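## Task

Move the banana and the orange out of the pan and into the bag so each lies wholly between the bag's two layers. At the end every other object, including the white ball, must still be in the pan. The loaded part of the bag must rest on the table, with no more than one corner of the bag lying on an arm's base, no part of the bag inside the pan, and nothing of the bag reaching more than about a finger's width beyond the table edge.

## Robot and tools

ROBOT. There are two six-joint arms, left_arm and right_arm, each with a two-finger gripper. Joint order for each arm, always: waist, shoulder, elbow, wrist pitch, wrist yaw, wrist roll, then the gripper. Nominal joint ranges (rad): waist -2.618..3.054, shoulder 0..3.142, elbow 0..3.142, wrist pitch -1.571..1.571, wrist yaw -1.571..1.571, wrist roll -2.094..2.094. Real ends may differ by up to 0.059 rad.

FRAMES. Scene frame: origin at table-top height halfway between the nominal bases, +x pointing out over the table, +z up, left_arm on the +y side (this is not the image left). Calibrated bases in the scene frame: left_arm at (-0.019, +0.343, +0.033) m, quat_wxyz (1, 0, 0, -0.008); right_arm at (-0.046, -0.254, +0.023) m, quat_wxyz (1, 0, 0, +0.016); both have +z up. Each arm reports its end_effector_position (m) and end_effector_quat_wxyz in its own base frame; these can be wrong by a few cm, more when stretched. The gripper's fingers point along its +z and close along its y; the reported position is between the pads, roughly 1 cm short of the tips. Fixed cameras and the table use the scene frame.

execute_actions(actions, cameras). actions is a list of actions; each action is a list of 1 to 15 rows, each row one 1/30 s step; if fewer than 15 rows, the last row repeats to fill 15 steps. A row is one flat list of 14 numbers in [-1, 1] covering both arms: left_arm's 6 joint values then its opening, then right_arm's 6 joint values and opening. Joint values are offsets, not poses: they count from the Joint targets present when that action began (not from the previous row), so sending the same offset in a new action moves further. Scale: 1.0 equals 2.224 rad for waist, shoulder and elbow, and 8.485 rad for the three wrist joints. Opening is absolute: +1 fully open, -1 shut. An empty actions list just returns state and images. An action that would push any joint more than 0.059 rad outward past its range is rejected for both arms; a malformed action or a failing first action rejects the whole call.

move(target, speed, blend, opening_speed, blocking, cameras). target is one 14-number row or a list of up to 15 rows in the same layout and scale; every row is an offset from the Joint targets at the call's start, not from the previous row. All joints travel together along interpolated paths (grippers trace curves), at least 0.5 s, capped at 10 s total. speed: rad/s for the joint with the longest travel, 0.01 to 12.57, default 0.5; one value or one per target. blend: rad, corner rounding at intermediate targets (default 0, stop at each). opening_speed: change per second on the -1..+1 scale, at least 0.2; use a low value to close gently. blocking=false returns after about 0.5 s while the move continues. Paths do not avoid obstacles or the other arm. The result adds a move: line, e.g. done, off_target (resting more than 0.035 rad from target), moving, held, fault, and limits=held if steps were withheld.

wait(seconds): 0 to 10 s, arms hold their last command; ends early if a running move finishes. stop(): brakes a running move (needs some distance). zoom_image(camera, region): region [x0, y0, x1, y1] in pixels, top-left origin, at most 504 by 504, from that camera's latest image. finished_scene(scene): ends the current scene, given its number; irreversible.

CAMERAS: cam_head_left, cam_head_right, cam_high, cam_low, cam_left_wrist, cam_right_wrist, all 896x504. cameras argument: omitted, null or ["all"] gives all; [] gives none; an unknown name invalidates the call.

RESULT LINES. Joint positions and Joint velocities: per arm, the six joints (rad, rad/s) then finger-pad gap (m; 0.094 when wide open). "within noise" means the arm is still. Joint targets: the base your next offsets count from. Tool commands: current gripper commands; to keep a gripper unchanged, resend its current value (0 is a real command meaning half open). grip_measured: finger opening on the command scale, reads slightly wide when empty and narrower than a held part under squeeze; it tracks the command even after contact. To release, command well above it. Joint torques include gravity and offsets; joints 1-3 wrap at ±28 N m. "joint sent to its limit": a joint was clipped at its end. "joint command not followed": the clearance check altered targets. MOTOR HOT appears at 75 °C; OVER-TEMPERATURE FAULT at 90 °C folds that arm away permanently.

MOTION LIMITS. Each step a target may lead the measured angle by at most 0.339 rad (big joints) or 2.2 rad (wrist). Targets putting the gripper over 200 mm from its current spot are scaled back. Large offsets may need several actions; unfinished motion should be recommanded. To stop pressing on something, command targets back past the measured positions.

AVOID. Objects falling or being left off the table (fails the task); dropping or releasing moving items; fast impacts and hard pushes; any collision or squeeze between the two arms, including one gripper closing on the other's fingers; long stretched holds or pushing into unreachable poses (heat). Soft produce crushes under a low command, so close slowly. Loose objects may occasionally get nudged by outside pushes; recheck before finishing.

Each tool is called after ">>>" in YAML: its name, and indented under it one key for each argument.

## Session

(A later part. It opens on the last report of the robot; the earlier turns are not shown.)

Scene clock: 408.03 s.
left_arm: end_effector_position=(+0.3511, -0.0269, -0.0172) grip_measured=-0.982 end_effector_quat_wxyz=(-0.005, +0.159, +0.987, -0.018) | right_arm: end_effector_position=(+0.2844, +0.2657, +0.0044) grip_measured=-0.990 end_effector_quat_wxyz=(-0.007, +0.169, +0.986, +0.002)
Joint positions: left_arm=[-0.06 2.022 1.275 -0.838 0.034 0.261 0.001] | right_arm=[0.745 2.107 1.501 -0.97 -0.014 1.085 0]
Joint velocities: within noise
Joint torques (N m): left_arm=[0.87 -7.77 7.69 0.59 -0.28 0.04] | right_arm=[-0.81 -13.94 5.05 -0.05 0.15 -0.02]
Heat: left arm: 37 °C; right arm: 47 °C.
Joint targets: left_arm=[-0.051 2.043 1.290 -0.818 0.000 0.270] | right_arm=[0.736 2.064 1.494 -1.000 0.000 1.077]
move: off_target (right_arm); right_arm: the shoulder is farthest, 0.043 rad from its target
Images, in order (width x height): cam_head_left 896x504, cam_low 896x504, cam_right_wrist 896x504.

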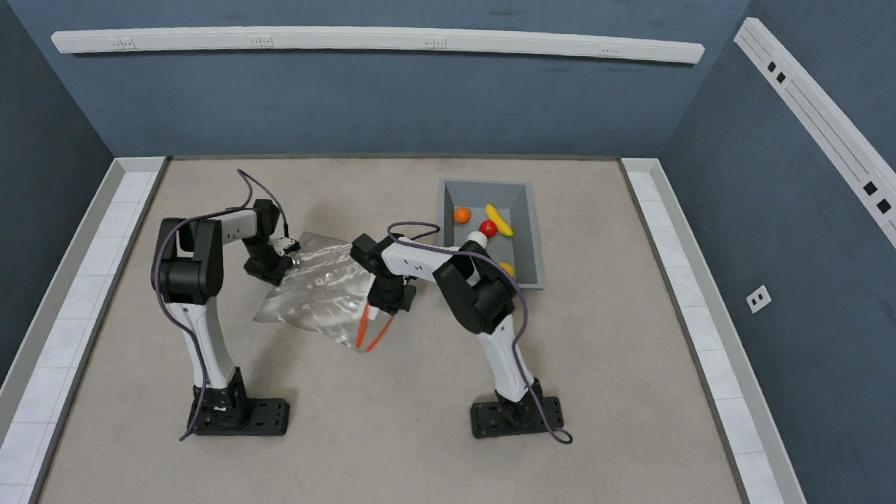

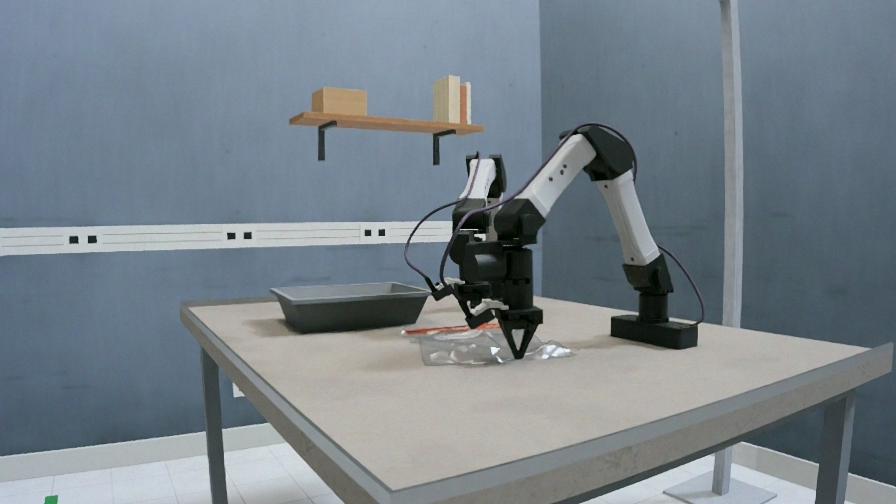

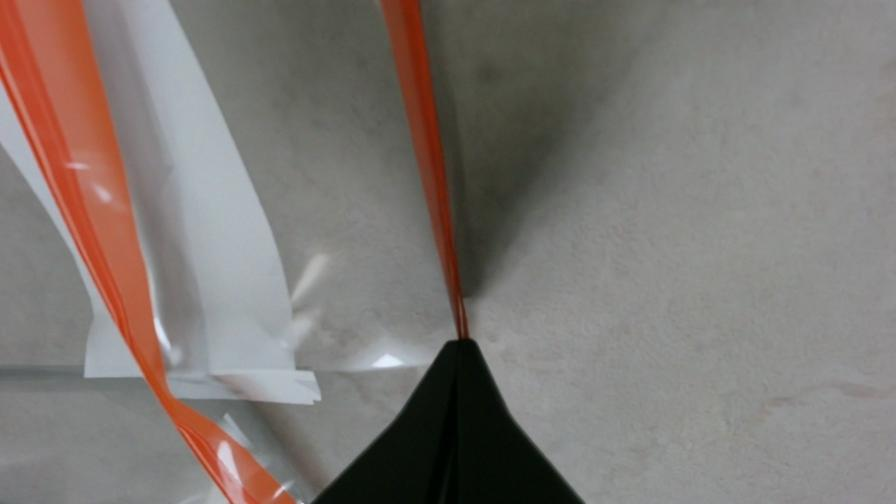

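>>> move:
  target:
    - [0,0,0,0,0,0,-1,0,0.0135,-0.027,0.0094,0,0,-1]
    - [0,0,0,0,0,0,-1,0,0.0135,-0.027,0.0094,0,0,-0.75]
    - [0,0,0,0,0,0,-1,0,-0.15,-0.03,-0.028,0,0,-0.75]
    - [0,0,0,0,0,0,-1,-0.3615,-0.527,-0.4523,0.1203,0,-0.1269,-0.75]
  speed: [0.3,0.3,0.5,1.2]
  cameras: ["cam_head_left","cam_low","cam_right_wrist"]

>>> zoom_image:
  camera: "cam_head_left"
  region: [230, 210, 450, 370]

Scene clock: 412.53 s.
left_arm: end_effector_position=(+0.3512, -0.0268, -0.0172) grip_measured=-0.982 end_effector_quat_wxyz=(-0.005, +0.159, +0.987, -0.018) | right_arm: end_effector_position=(+0.3300, -0.0193, +0.1790) grip_measured=-0.751 end_effector_quat_wxyz=(+0.547, +0.028, +0.837, -0.012)
Joint positions: left_arm=[-0.06 2.022 1.275 -0.838 0.034 0.261 0.001] | right_arm=[-0.061 0.905 0.492 -0.001 -0.004 0.008 0.012]
Joint velocities: within noise
Joint torques (N m): left_arm=[0.85 -7.83 7.65 0.59 -0.28 0.05] | right_arm=[-0.68 -3.1 7.2 2.09 0.02 -0.02]
Heat: left arm: 37 °C; right arm: 47 °C.
Joint targets: left_arm=[-0.051 2.043 1.290 -0.818 -0.001 0.270] | right_arm=[-0.068 0.892 0.488 0.021 0.000 0.000]
move: done
Images, in order (width x height): cam_head_left 896x504, cam_low 896x504, cam_right_wrist 896x504.

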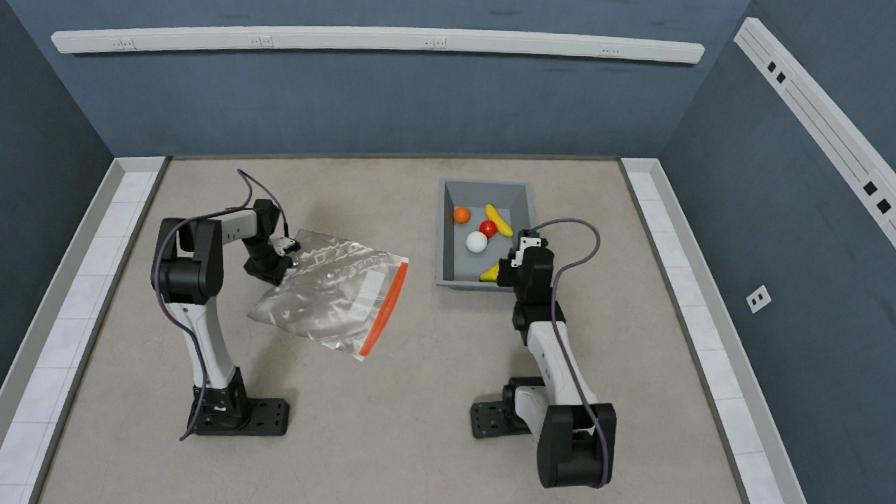

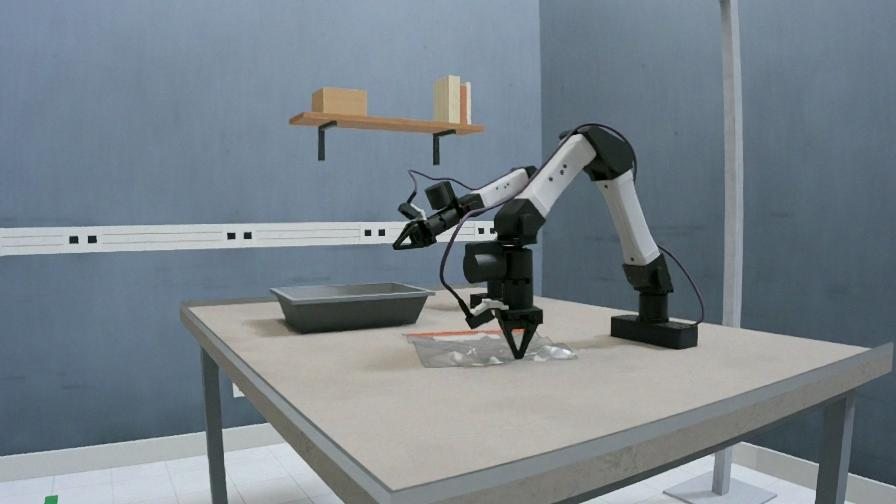

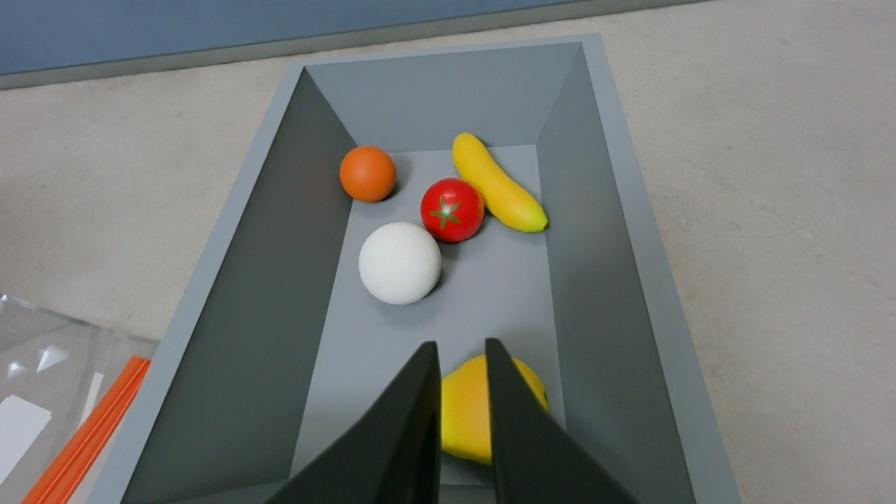

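Scaled by 2.291 from the camera's 896x504 image, which has a finer 1280x720 frame.

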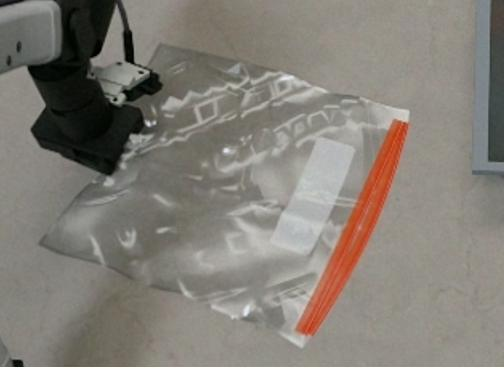

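>>> move:
  target:
    - [0,0,0,0,0,0,-0.5,0,0,0,0,0,0,-0.75]
    - [0,-0.09,0.054,-0.036,0,0,-0.1,0,0,0,0,0,0,-0.75]
    - [-0.3624,-0.0085,0.1425,-0.0396,0,-0.0925,-0.1,0,0,0,0,0,0,-0.75]
    - [-0.3624,0.0373,0.0594,-0.0058,0,-0.0925,-0.1,0,0,0,0,0,0,-0.75]
  speed: [0.5,0.6,1.0,0.5]
  cameras: ["cam_head_left","cam_left_wrist"]

>>> zoom_image:
  camera: "cam_head_left"
  region: [230, 210, 450, 370]

Scene clock: 417.87 s.
left_arm: end_effector_position=(+0.2504, -0.2939, -0.0147) grip_measured=-0.102 end_effector_quat_wxyz=(+0.001, +0.178, +0.984, -0.005) | right_arm: end_effector_position=(+0.3301, -0.0193, +0.1792) grip_measured=-0.751 end_effector_quat_wxyz=(+0.547, +0.027, +0.836, -0.013)
Joint positions: left_arm=[-0.862 2.113 1.429 -0.878 0.006 -0.504 0.042] | right_arm=[-0.061 0.905 0.492 0 -0.004 0.008 0.012]
Joint velocities: within noise
Joint torques (N m): left_arm=[0.61 -9.39 5.79 0.53 -0.08 -0.14] | right_arm=[-0.68 -3.06 7.2 2.1 0.01 -0.05]
Heat: left arm: 38 °C; right arm: 45 °C.
Joint targets: left_arm=[-0.857 2.126 1.423 -0.867 0.000 -0.515] | right_arm=[-0.068 0.892 0.488 0.021 0.000 0.000]
move: done
Images, in order (width x height): cam_head_left 896x504, cam_left_wrist 896x504.

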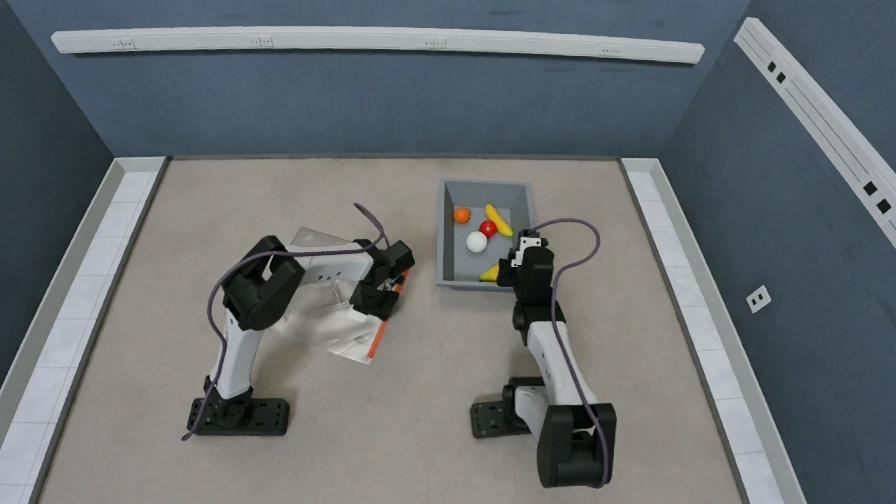

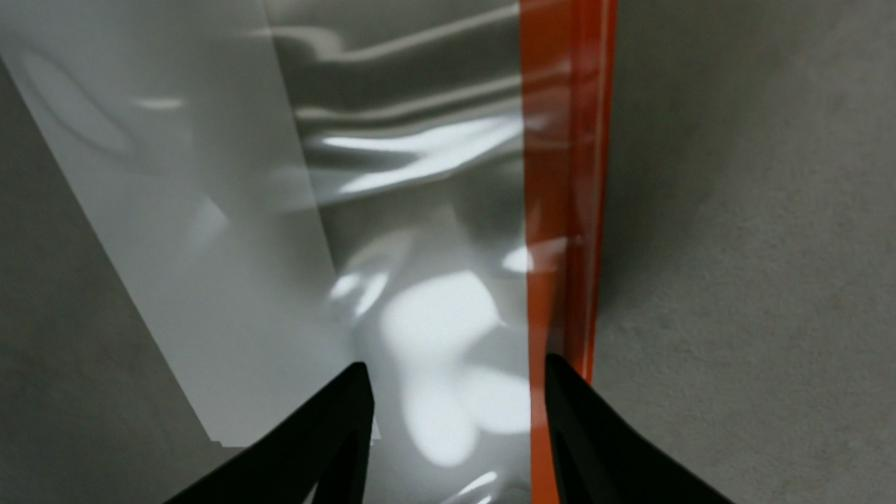

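Scaled by 2.291 from the camera's 896x504 image, which has a finer 1280x720 frame.

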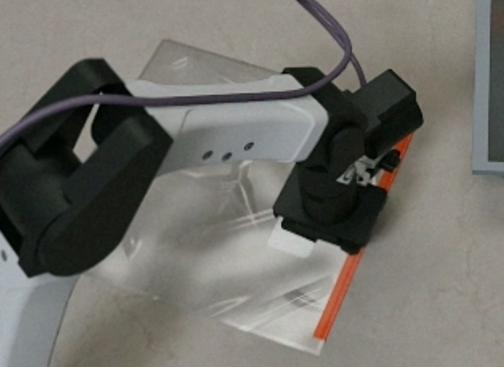

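>>> move:
  target:
    - [0,0.0207,-0.0158,0.0096,0,0,-0.1,0,0,0,0,0,0,-0.75]
    - [0,0.0207,-0.0158,0.0096,0,0,-1,0,0,0,0,0,0,-0.75]
  speed: 0.3
  opening_speed: 0.35
  cameras: ["cam_left_wrist"]

>>> move:
  target: [0,-0.0665,0.0989,-0.0434,0,0,-1,0,0,0,0,0,0,-0.75]
  speed: 0.2
  cameras: ["cam_left_wrist","cam_low","cam_head_left"]

>>> zoom_image:
  camera: "cam_low"
  region: [360, 250, 600, 380]

>>> zoom_image:
  camera: "cam_head_left"
  region: [230, 210, 450, 370]

Scene clock: 421.73 s.
left_arm: end_effector_position=(+0.2558, -0.3008, -0.0178) grip_measured=-0.985 end_effector_quat_wxyz=(+0.015, +0.178, +0.984, -0.018) | right_arm: end_effector_position=(+0.3301, -0.0193, +0.1792) grip_measured=-0.751 end_effector_quat_wxyz=(+0.547, +0.027, +0.836, -0.013)
Joint positions: left_arm=[-0.862 2.116 1.419 -0.827 0.009 -0.505 0.001] | right_arm=[-0.061 0.905 0.492 0 -0.004 0.007 0.012]
Joint velocities: within noise
Joint torques (N m): left_arm=[0.65 -6.04 3.4 0.97 -0.11 -0.13] | right_arm=[-0.68 -3.07 7.21 2.1 0.01 -0.04]
Heat: left arm: 37 °C; right arm: 44 °C.
Joint targets: left_arm=[-0.857 2.172 1.388 -0.785 -0.001 -0.515] | right_arm=[-0.068 0.892 0.488 0.021 0.000 0.000]
move: off_target (left_arm); target 2's new numbers were sent with left_arm's wrist pitch 0.067 rad from that target; left_arm: the shoulder is farthest, 0.056 rad from its target
Images, in order (width x height): cam_left_wrist 896x504.

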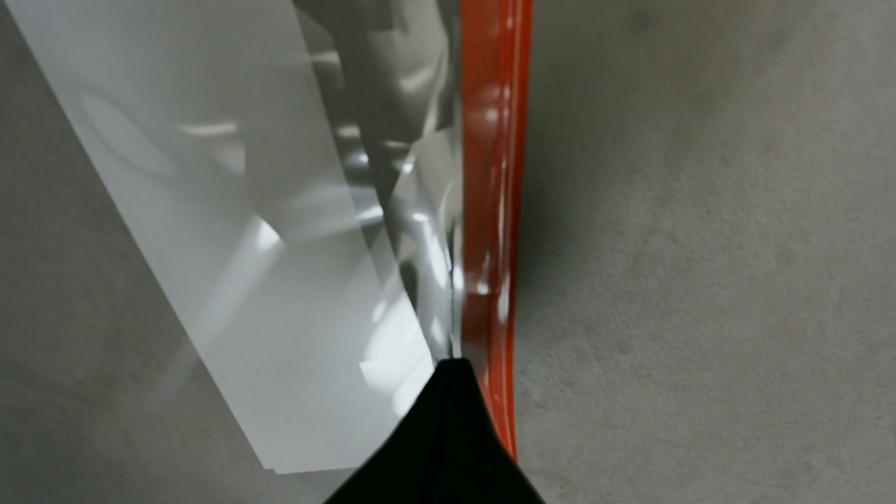

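Scene clock: 424.20 s.
left_arm: end_effector_position=(+0.2459, -0.2893, +0.0453) grip_measured=-0.985 end_effector_quat_wxyz=(-0.017, +0.178, +0.984, +0.008) | right_arm: end_effector_position=(+0.3301, -0.0193, +0.1792) grip_measured=-0.751 end_effector_quat_wxyz=(+0.547, +0.027, +0.836, -0.013)
Joint positions: left_arm=[-0.862 2.054 1.589 -1.142 0.009 -0.505 0.001] | right_arm=[-0.061 0.905 0.492 0 -0.004 0.007 0.012]
Joint velocities: within noise
Joint torques (N m): left_arm=[0.62 -12.48 8.59 0.19 -0.1 -0.13] | right_arm=[-0.7 -3.07 7.21 2.1 0.02 -0.04]
Heat: left arm: 38 °C; right arm: 43 °C.
Joint targets: left_arm=[-0.857 2.024 1.607 -1.153 -0.001 -0.515] | right_arm=[-0.068 0.892 0.488 0.021 0.000 0.000]
move: done
Images, in order (width x height): cam_head_left 896x504, cam_low 896x504, cam_left_wrist 896x504.

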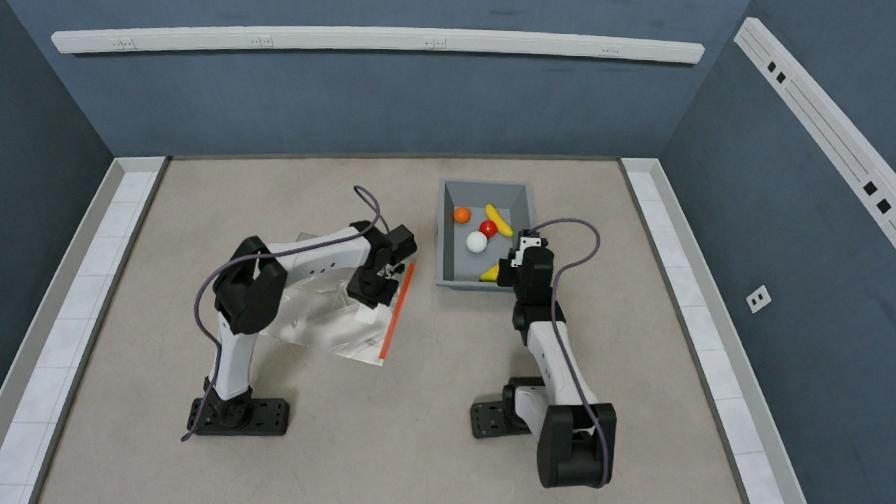

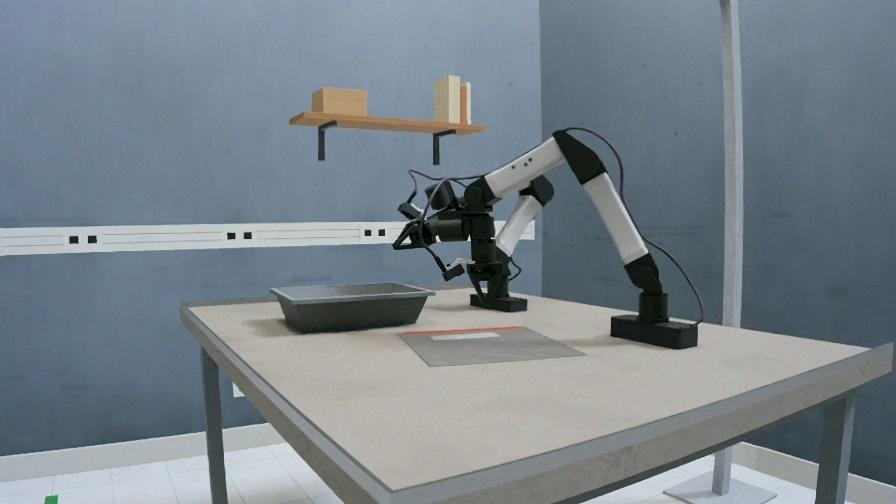

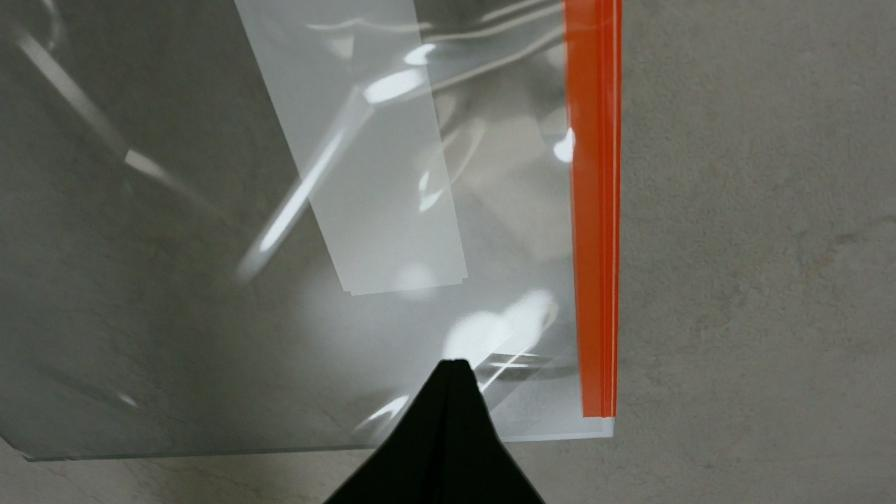

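Scaled by 2.100 from the camera's 896x504 image, which has a finer 1280x720 frame.

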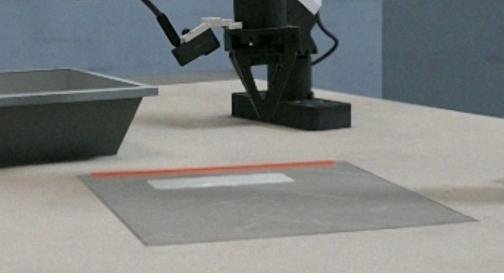

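Scaled by 2.291 from the camera's 896x504 image, which has a finer 1280x720 frame.

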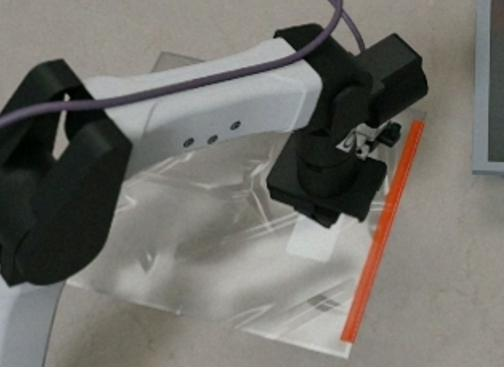

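>>> move:
  target:
    - [-0.0207,0.0584,-0.0606,0.0312,0,-0.0054,0.1,0,0,0,0,0,0,-0.75]
    - [-0.0207,0.0881,-0.0832,0.0449,0,-0.0054,0.1,0,0,0,0,0,0,-0.75]
    - [-0.0207,0.0881,-0.0832,0.0449,0,-0.0054,-1,0,0,0,0,0,0,-0.75]
  speed: [0.5,0.3,0.3]
  opening_speed: 0.35
  cameras: ["cam_left_wrist"]

>>> move:
  target: [0,-0.0755,0.1057,-0.0475,0,0,-1,0,0,0,0,0,0,-0.75]
  speed: 0.2
  cameras: ["cam_left_wrist","cam_low","cam_head_left"]

>>> zoom_image:
  camera: "cam_low"
  region: [360, 250, 600, 380]

Scene clock: 431.40 s.
left_arm: end_effector_position=(+0.2406, -0.3095, -0.0184) grip_measured=-0.985 end_effector_quat_wxyz=(-0.002, +0.176, +0.984, -0.008) | right_arm: end_effector_position=(+0.3301, -0.0193, +0.1792) grip_measured=-0.751 end_effector_quat_wxyz=(+0.547, +0.027, +0.836, -0.013)
Joint positions: left_arm=[-0.904 2.141 1.458 -0.881 0.015 -0.55 0.001] | right_arm=[-0.061 0.905 0.492 0 -0.004 0.007 0.012]
Joint velocities: within noise
Joint torques (N m): left_arm=[0.27 -4.42 2.92 1.62 -0.15 -0.14] | right_arm=[-0.68 -3.07 7.21 2.11 0.01 -0.04]
Heat: left arm: 37 °C; right arm: 41 °C.
Joint targets: left_arm=[-0.903 2.220 1.422 -0.772 0.000 -0.561] | right_arm=[-0.068 0.892 0.488 0.021 0.000 0.000]
move: off_target (left_arm); target 3's new numbers were sent with left_arm's wrist pitch 0.162 rad from that target; left_arm: the wrist pitch is farthest, 0.109 rad from its target
Images, in order (width x height): cam_left_wrist 896x504.

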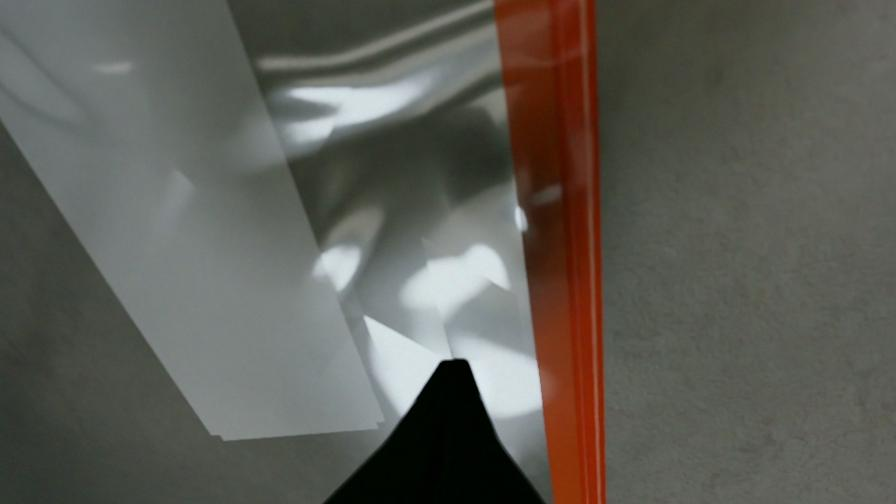

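Scene clock: 434.03 s.
left_arm: end_effector_position=(+0.2377, -0.3058, +0.0470) grip_measured=-0.985 end_effector_quat_wxyz=(-0.019, +0.176, +0.984, +0.007) | right_arm: end_effector_position=(+0.3301, -0.0193, +0.1792) grip_measured=-0.751 end_effector_quat_wxyz=(+0.547, +0.027, +0.836, -0.013)
Joint positions: left_arm=[-0.904 2.083 1.639 -1.164 0.015 -0.55 0.001] | right_arm=[-0.061 0.905 0.492 0 -0.004 0.007 0.012]
Joint velocities: within noise
Joint torques (N m): left_arm=[0.25 -12.77 8.64 0.2 -0.15 -0.14] | right_arm=[-0.66 -3.08 7.23 2.11 0.01 -0.04]
Heat: left arm: 38 °C; right arm: 41 °C.
Joint targets: left_arm=[-0.903 2.052 1.658 -1.176 0.000 -0.561] | right_arm=[-0.068 0.892 0.488 0.021 0.000 0.000]
move: done
Images, in order (width x height): cam_head_left 896x504, cam_low 896x504, cam_left_wrist 896x504.

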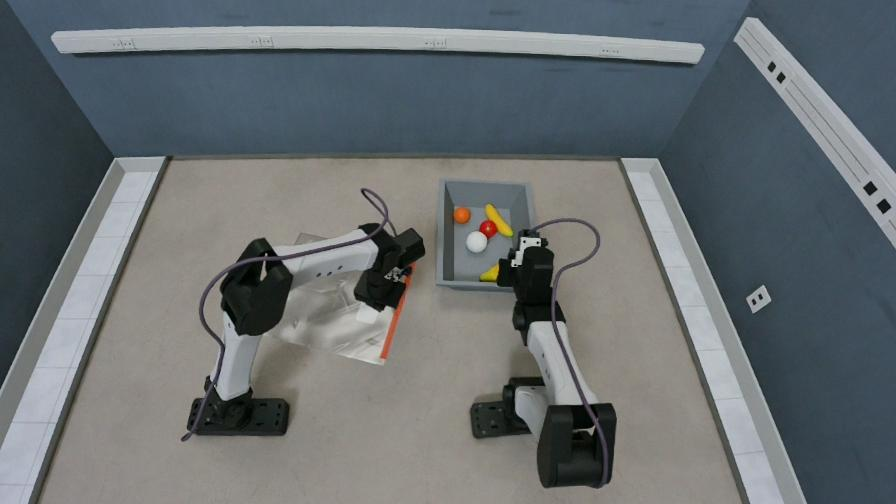

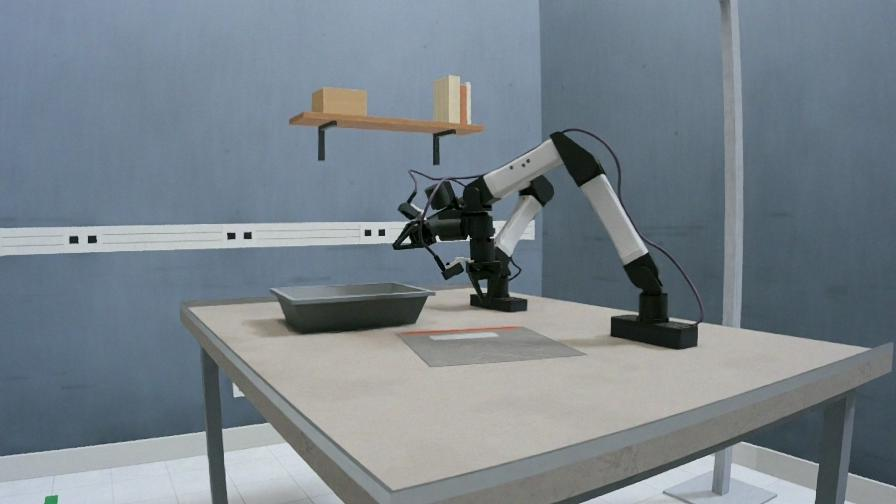

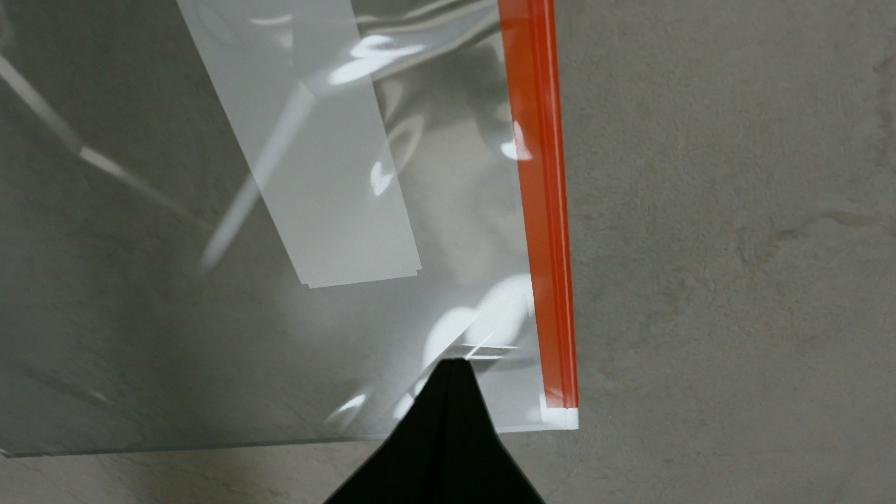

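Scaled by 2.100 from the camera's 896x504 image, which has a finer 1280x720 frame.

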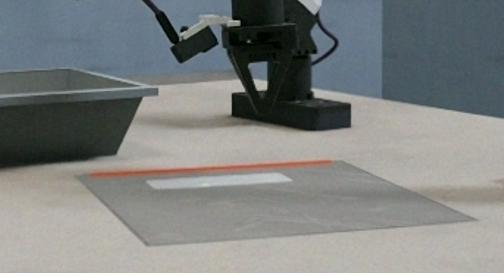

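>>> move:
  target:
    - [0,0.0458,-0.0831,0.0338,0,0,0.1,0,0,0,0,0,0,-0.75]
    - [0,0.105,-0.128,0.061,0,0,0.1,0,0,0,0,0,0,-0.75]
    - [0,0.105,-0.128,0.061,0,0,-1,0,0,0,0,0,0,-0.75]
  speed: [0.5,0.3,0.3]
  opening_speed: 0.35
  cameras: ["cam_left_wrist"]

>>> move:
  target: [0,-0.0925,0.1229,-0.0546,0,0,-1,0,0,0,0,0,0,-0.75]
  speed: 0.2
  cameras: ["cam_left_wrist","cam_low","cam_head_left"]

>>> zoom_image:
  camera: "cam_low"
  region: [360, 250, 600, 380]

Scene clock: 441.13 s.
left_arm: end_effector_position=(+0.2408, -0.3098, -0.0231) grip_measured=-0.985 end_effector_quat_wxyz=(+0.003, +0.175, +0.984, -0.013) | right_arm: end_effector_position=(+0.3301, -0.0193, +0.1792) grip_measured=-0.751 end_effector_quat_wxyz=(+0.547, +0.027, +0.836, -0.013)
Joint positions: left_arm=[-0.903 2.138 1.431 -0.842 0.016 -0.551 0.001] | right_arm=[-0.061 0.905 0.492 0 -0.004 0.007 0.012]
Joint velocities: within noise
Joint torques (N m): left_arm=[0.27 1.05 0.76 2.55 -0.17 -0.12] | right_arm=[-0.69 -3.07 7.21 2.1 0.02 -0.04]
Heat: left arm: 36 °C; right arm: 39 °C.
Joint targets: left_arm=[-0.903 2.286 1.373 -0.658 -0.001 -0.561] | right_arm=[-0.068 0.892 0.488 0.021 0.000 0.000]
move: off_target (left_arm); target 3's new numbers were sent with left_arm's wrist pitch 0.239 rad from that target; left_arm: the wrist pitch is farthest, 0.184 rad from its target
Images, in order (width x height): cam_left_wrist 896x504.

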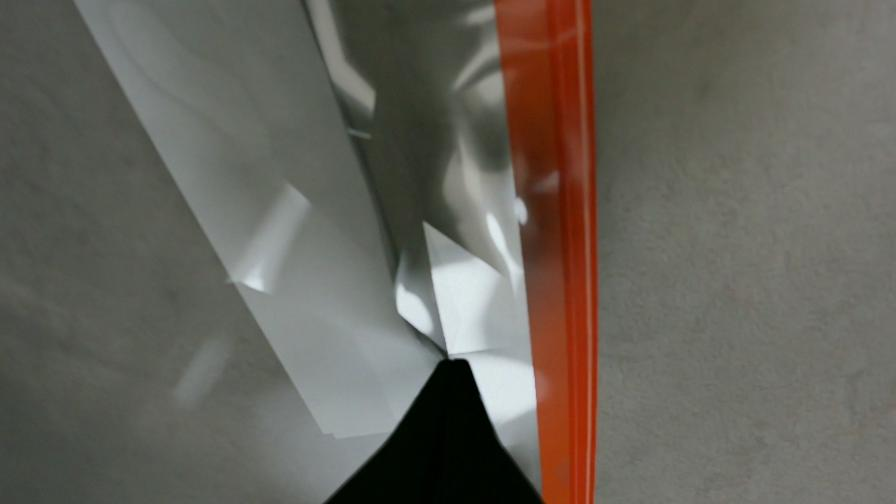

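Scene clock: 444.07 s.
left_arm: end_effector_position=(+0.2428, -0.3121, +0.0340) grip_measured=-0.985 end_effector_quat_wxyz=(-0.013, +0.175, +0.984, +0.001) | right_arm: end_effector_position=(+0.3301, -0.0193, +0.1792) grip_measured=-0.751 end_effector_quat_wxyz=(+0.547, +0.027, +0.836, -0.013)
Joint positions: left_arm=[-0.903 2.11 1.628 -1.11 0.015 -0.551 0.001] | right_arm=[-0.061 0.905 0.492 0 -0.004 0.007 0.012]
Joint velocities: within noise
Joint torques (N m): left_arm=[0.27 -12.94 8.53 0.22 -0.17 -0.14] | right_arm=[-0.68 -3.08 7.21 2.1 0.02 -0.04]
Heat: left arm: 37 °C; right arm: 39 °C.
Joint targets: left_arm=[-0.903 2.080 1.646 -1.121 -0.001 -0.561] | right_arm=[-0.068 0.892 0.488 0.021 0.000 0.000]
move: done
Images, in order (width x height): cam_head_left 896x504, cam_low 896x504, cam_left_wrist 896x504.

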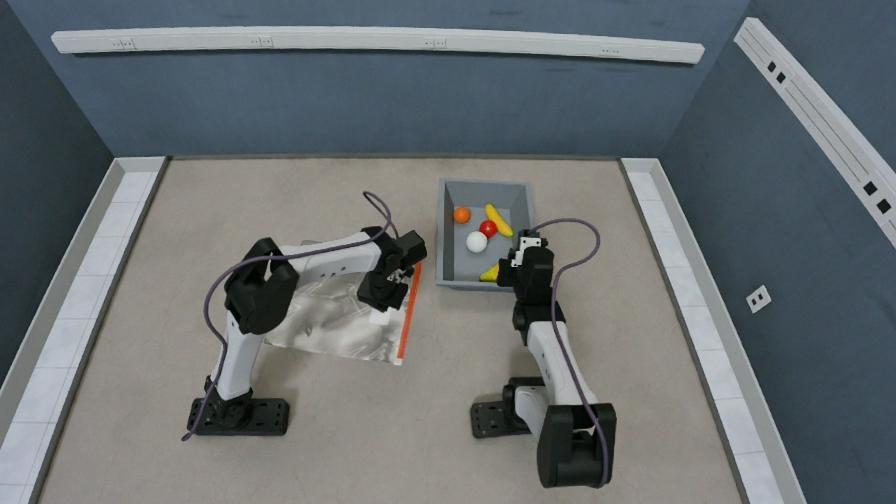

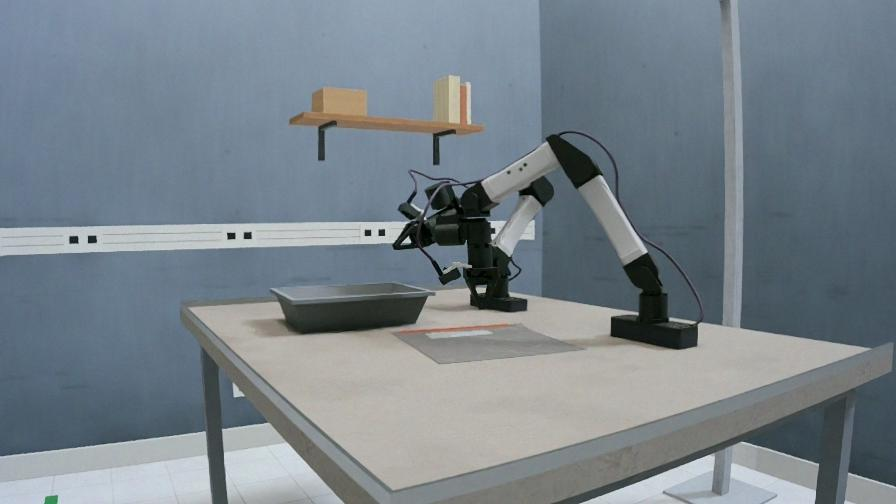

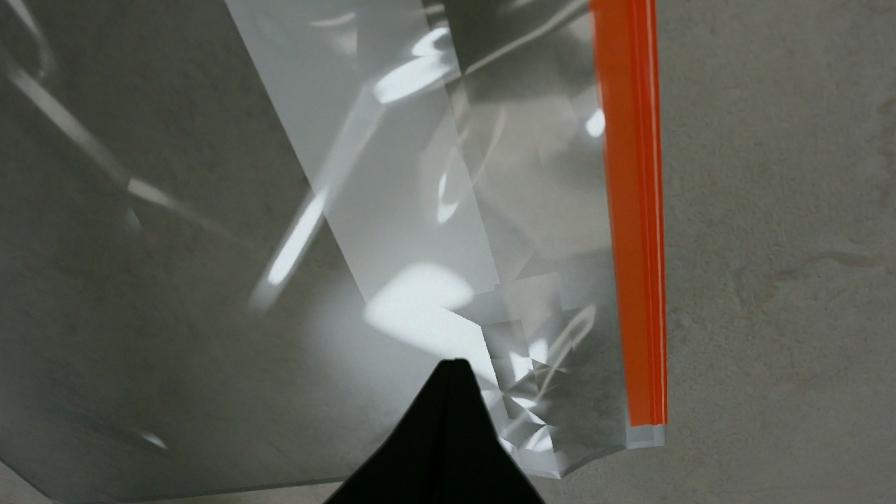

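Scaled by 2.100 from the camera's 896x504 image, which has a finer 1280x720 frame.

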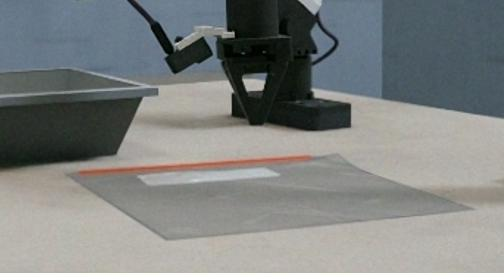

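>>> move:
  target:
    - [0,-0.09,0,0,0,0,0,0,0,0,0,0,0,-0.75]
    - [0.3251,-0.1596,-0.2163,0.013,0,0.0632,0,0,0,0,0,0,0,-0.75]
    - [0.3251,-0.105,-0.2878,0.046,0,0.0632,0,0,0,0,0,0,0,-0.75]
  speed: 0.8
  cameras: ["cam_head_left","cam_left_wrist"]

>>> zoom_image:
  camera: "cam_head_left"
  region: [230, 210, 450, 370]

Scene clock: 447.43 s.
left_arm: end_effector_position=(+0.2890, -0.0538, -0.0180) grip_measured=-0.002 end_effector_quat_wxyz=(-0.012, +0.073, +0.997, -0.003) | right_arm: end_effector_position=(+0.3301, -0.0193, +0.1792) grip_measured=-0.751 end_effector_quat_wxyz=(+0.547, +0.027, +0.836, -0.013)
Joint positions: left_arm=[-0.18 1.84 1.01 -0.765 0.008 -0.034 0.047] | right_arm=[-0.061 0.905 0.492 0 -0.004 0.007 0.012]
Joint velocities: within noise
Joint torques (N m): left_arm=[0.23 -7.09 5.44 0.73 -0.07 0.03] | right_arm=[-0.68 -3.07 7.21 2.1 0.02 -0.04]
Heat: left arm: 37 °C; right arm: 39 °C.
Joint targets: left_arm=[-0.180 1.846 1.006 -0.731 -0.001 -0.024] | right_arm=[-0.068 0.892 0.488 0.021 0.000 0.000]
move: done
Images, in order (width x height): cam_head_left 896x504, cam_left_wrist 896x504.

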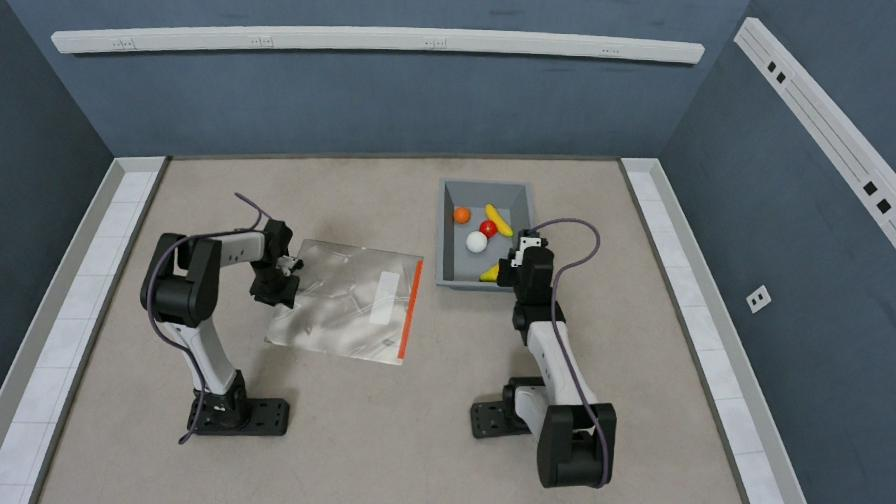

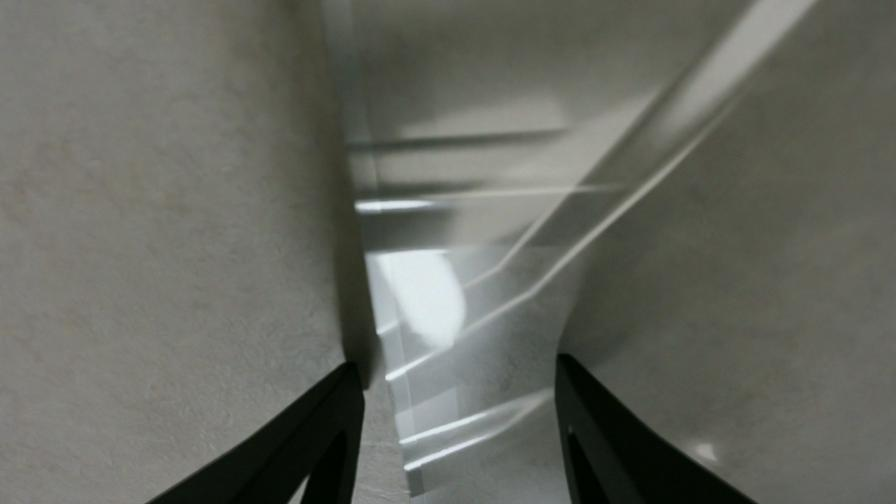

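Scaled by 2.291 from the camera's 896x504 image, which has a finer 1280x720 frame.

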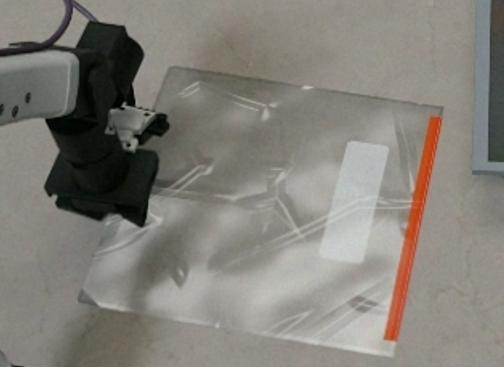

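>>> move:
  target:
    - [0,0.0397,-0.0234,0.0166,0,0,0,0,0,0,0,0,0,-0.75]
    - [0,0.0397,-0.0234,0.0166,0,0,-1,0,0,0,0,0,0,-0.75]
    - [0.1066,0.0088,0.0149,-0.0016,0,0.0277,-1,0,0,0,0,0,0,-0.75]
  speed: [0.3,0.3,0.2]
  opening_speed: 0.6
  cameras: ["cam_head_left","cam_left_wrist"]

>>> zoom_image:
  camera: "cam_head_left"
  region: [230, 210, 450, 370]

Scene clock: 452.27 s.
left_arm: end_effector_position=(+0.3075, +0.0126, -0.0169) grip_measured=-0.981 end_effector_quat_wxyz=(+0.012, +0.073, +0.997, -0.009) | right_arm: end_effector_position=(+0.3301, -0.0193, +0.1792) grip_measured=-0.751 end_effector_quat_wxyz=(+0.547, +0.027, +0.836, -0.013)
Joint positions: left_arm=[0.052 1.847 1.025 -0.728 0.021 0.199 0.001] | right_arm=[-0.061 0.905 0.492 0 -0.004 0.007 0.012]
Joint velocities: within noise
Joint torques (N m): left_arm=[0.59 -6.27 7.42 0.26 -0.16 0.06] | right_arm=[-0.68 -3.07 7.21 2.1 0.02 -0.04]
Heat: left arm: 36 °C; right arm: 38 °C.
Joint targets: left_arm=[0.058 1.866 1.039 -0.745 -0.001 0.211] | right_arm=[-0.068 0.892 0.488 0.021 0.000 0.000]
move: done; target 2's new numbers were sent with left_arm's wrist pitch 0.152 rad from that target
Images, in order (width x height): cam_head_left 896x504, cam_left_wrist 896x504.

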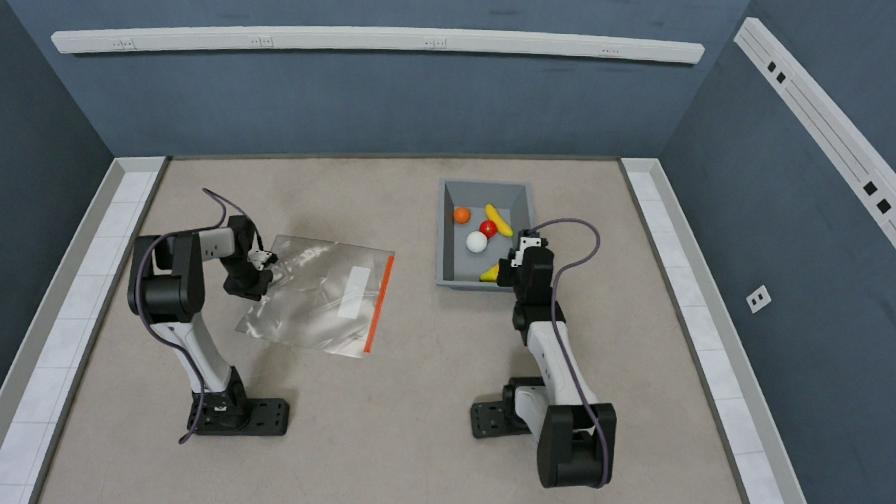

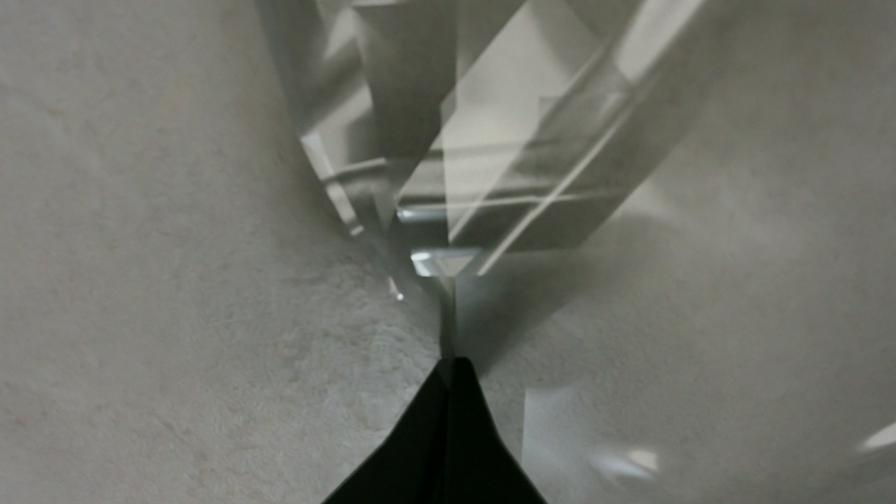

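Scaled by 2.291 from the camera's 896x504 image, which has a finer 1280x720 frame.

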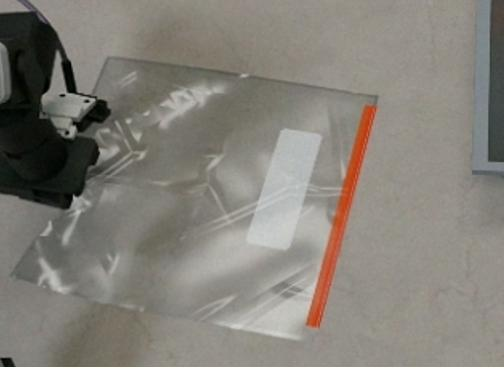

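>>> move:
  target:
    - [0,0,0,0,0,0,-1,0.3768,0.2,0.3,-0.146,0,0.1147,-0.1]
    - [0,0,0,0,0,0,-1,0.3768,0.5966,0.6193,-0.146,0,0.1147,-0.1]
    - [0,0,0,0,0,0,-1,0.3768,0.6276,0.5419,-0.1175,0,0.1147,-0.1]
  speed: [1.2,1,0.6]
  cameras: ["cam_head_left","cam_right_wrist"]

Scene clock: 456.23 s.
left_arm: end_effector_position=(+0.3074, +0.0127, -0.0169) grip_measured=-0.981 end_effector_quat_wxyz=(+0.011, +0.073, +0.997, -0.008) | right_arm: end_effector_position=(+0.3083, +0.2963, -0.0081) grip_measured=-0.101 end_effector_quat_wxyz=(-0.003, +0.101, +0.995, -0.001)
Joint positions: left_arm=[0.052 1.847 1.025 -0.728 0.02 0.199 0.001] | right_arm=[0.764 2.267 1.71 -1.02 -0.004 0.967 0.042]
Joint velocities: within noise
Joint torques (N m): left_arm=[0.61 -6.26 7.36 0.27 -0.15 0.05] | right_arm=[0.85 -9.68 4.26 0.69 0.02 0.12]
Heat: left arm: 36 °C; right arm: 38 °C.
Joint targets: left_arm=[0.058 1.866 1.039 -0.745 -0.001 0.211] | right_arm=[0.770 2.288 1.693 -0.976 0.000 0.973]
move: off_target (right_arm); right_arm: the wrist pitch is farthest, 0.044 rad from its target
Images, in order (width x height): cam_head_left 896x504, cam_right_wrist 896x504.

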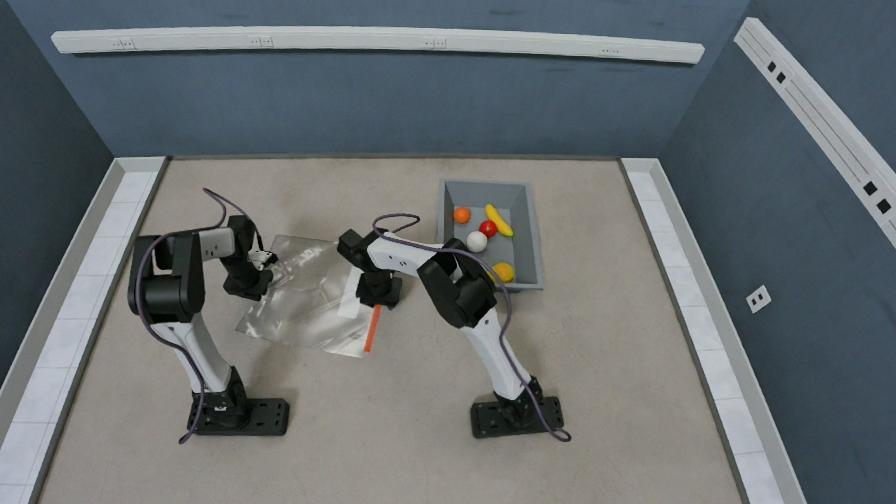

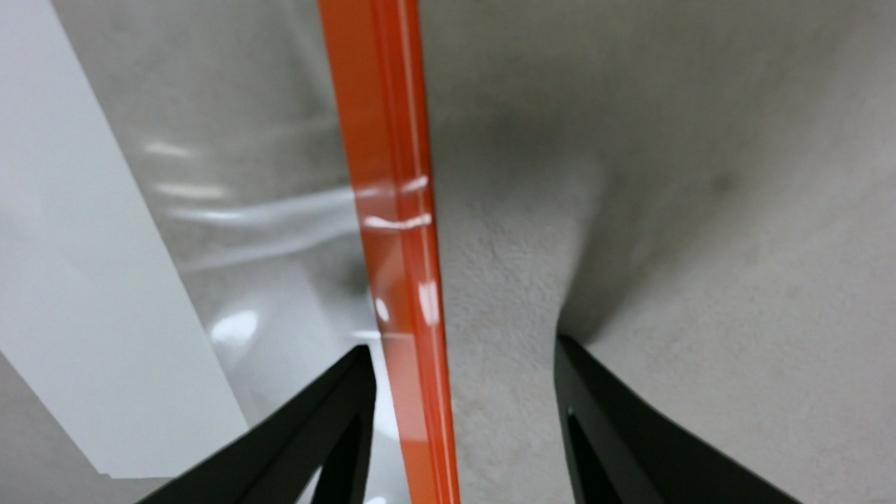

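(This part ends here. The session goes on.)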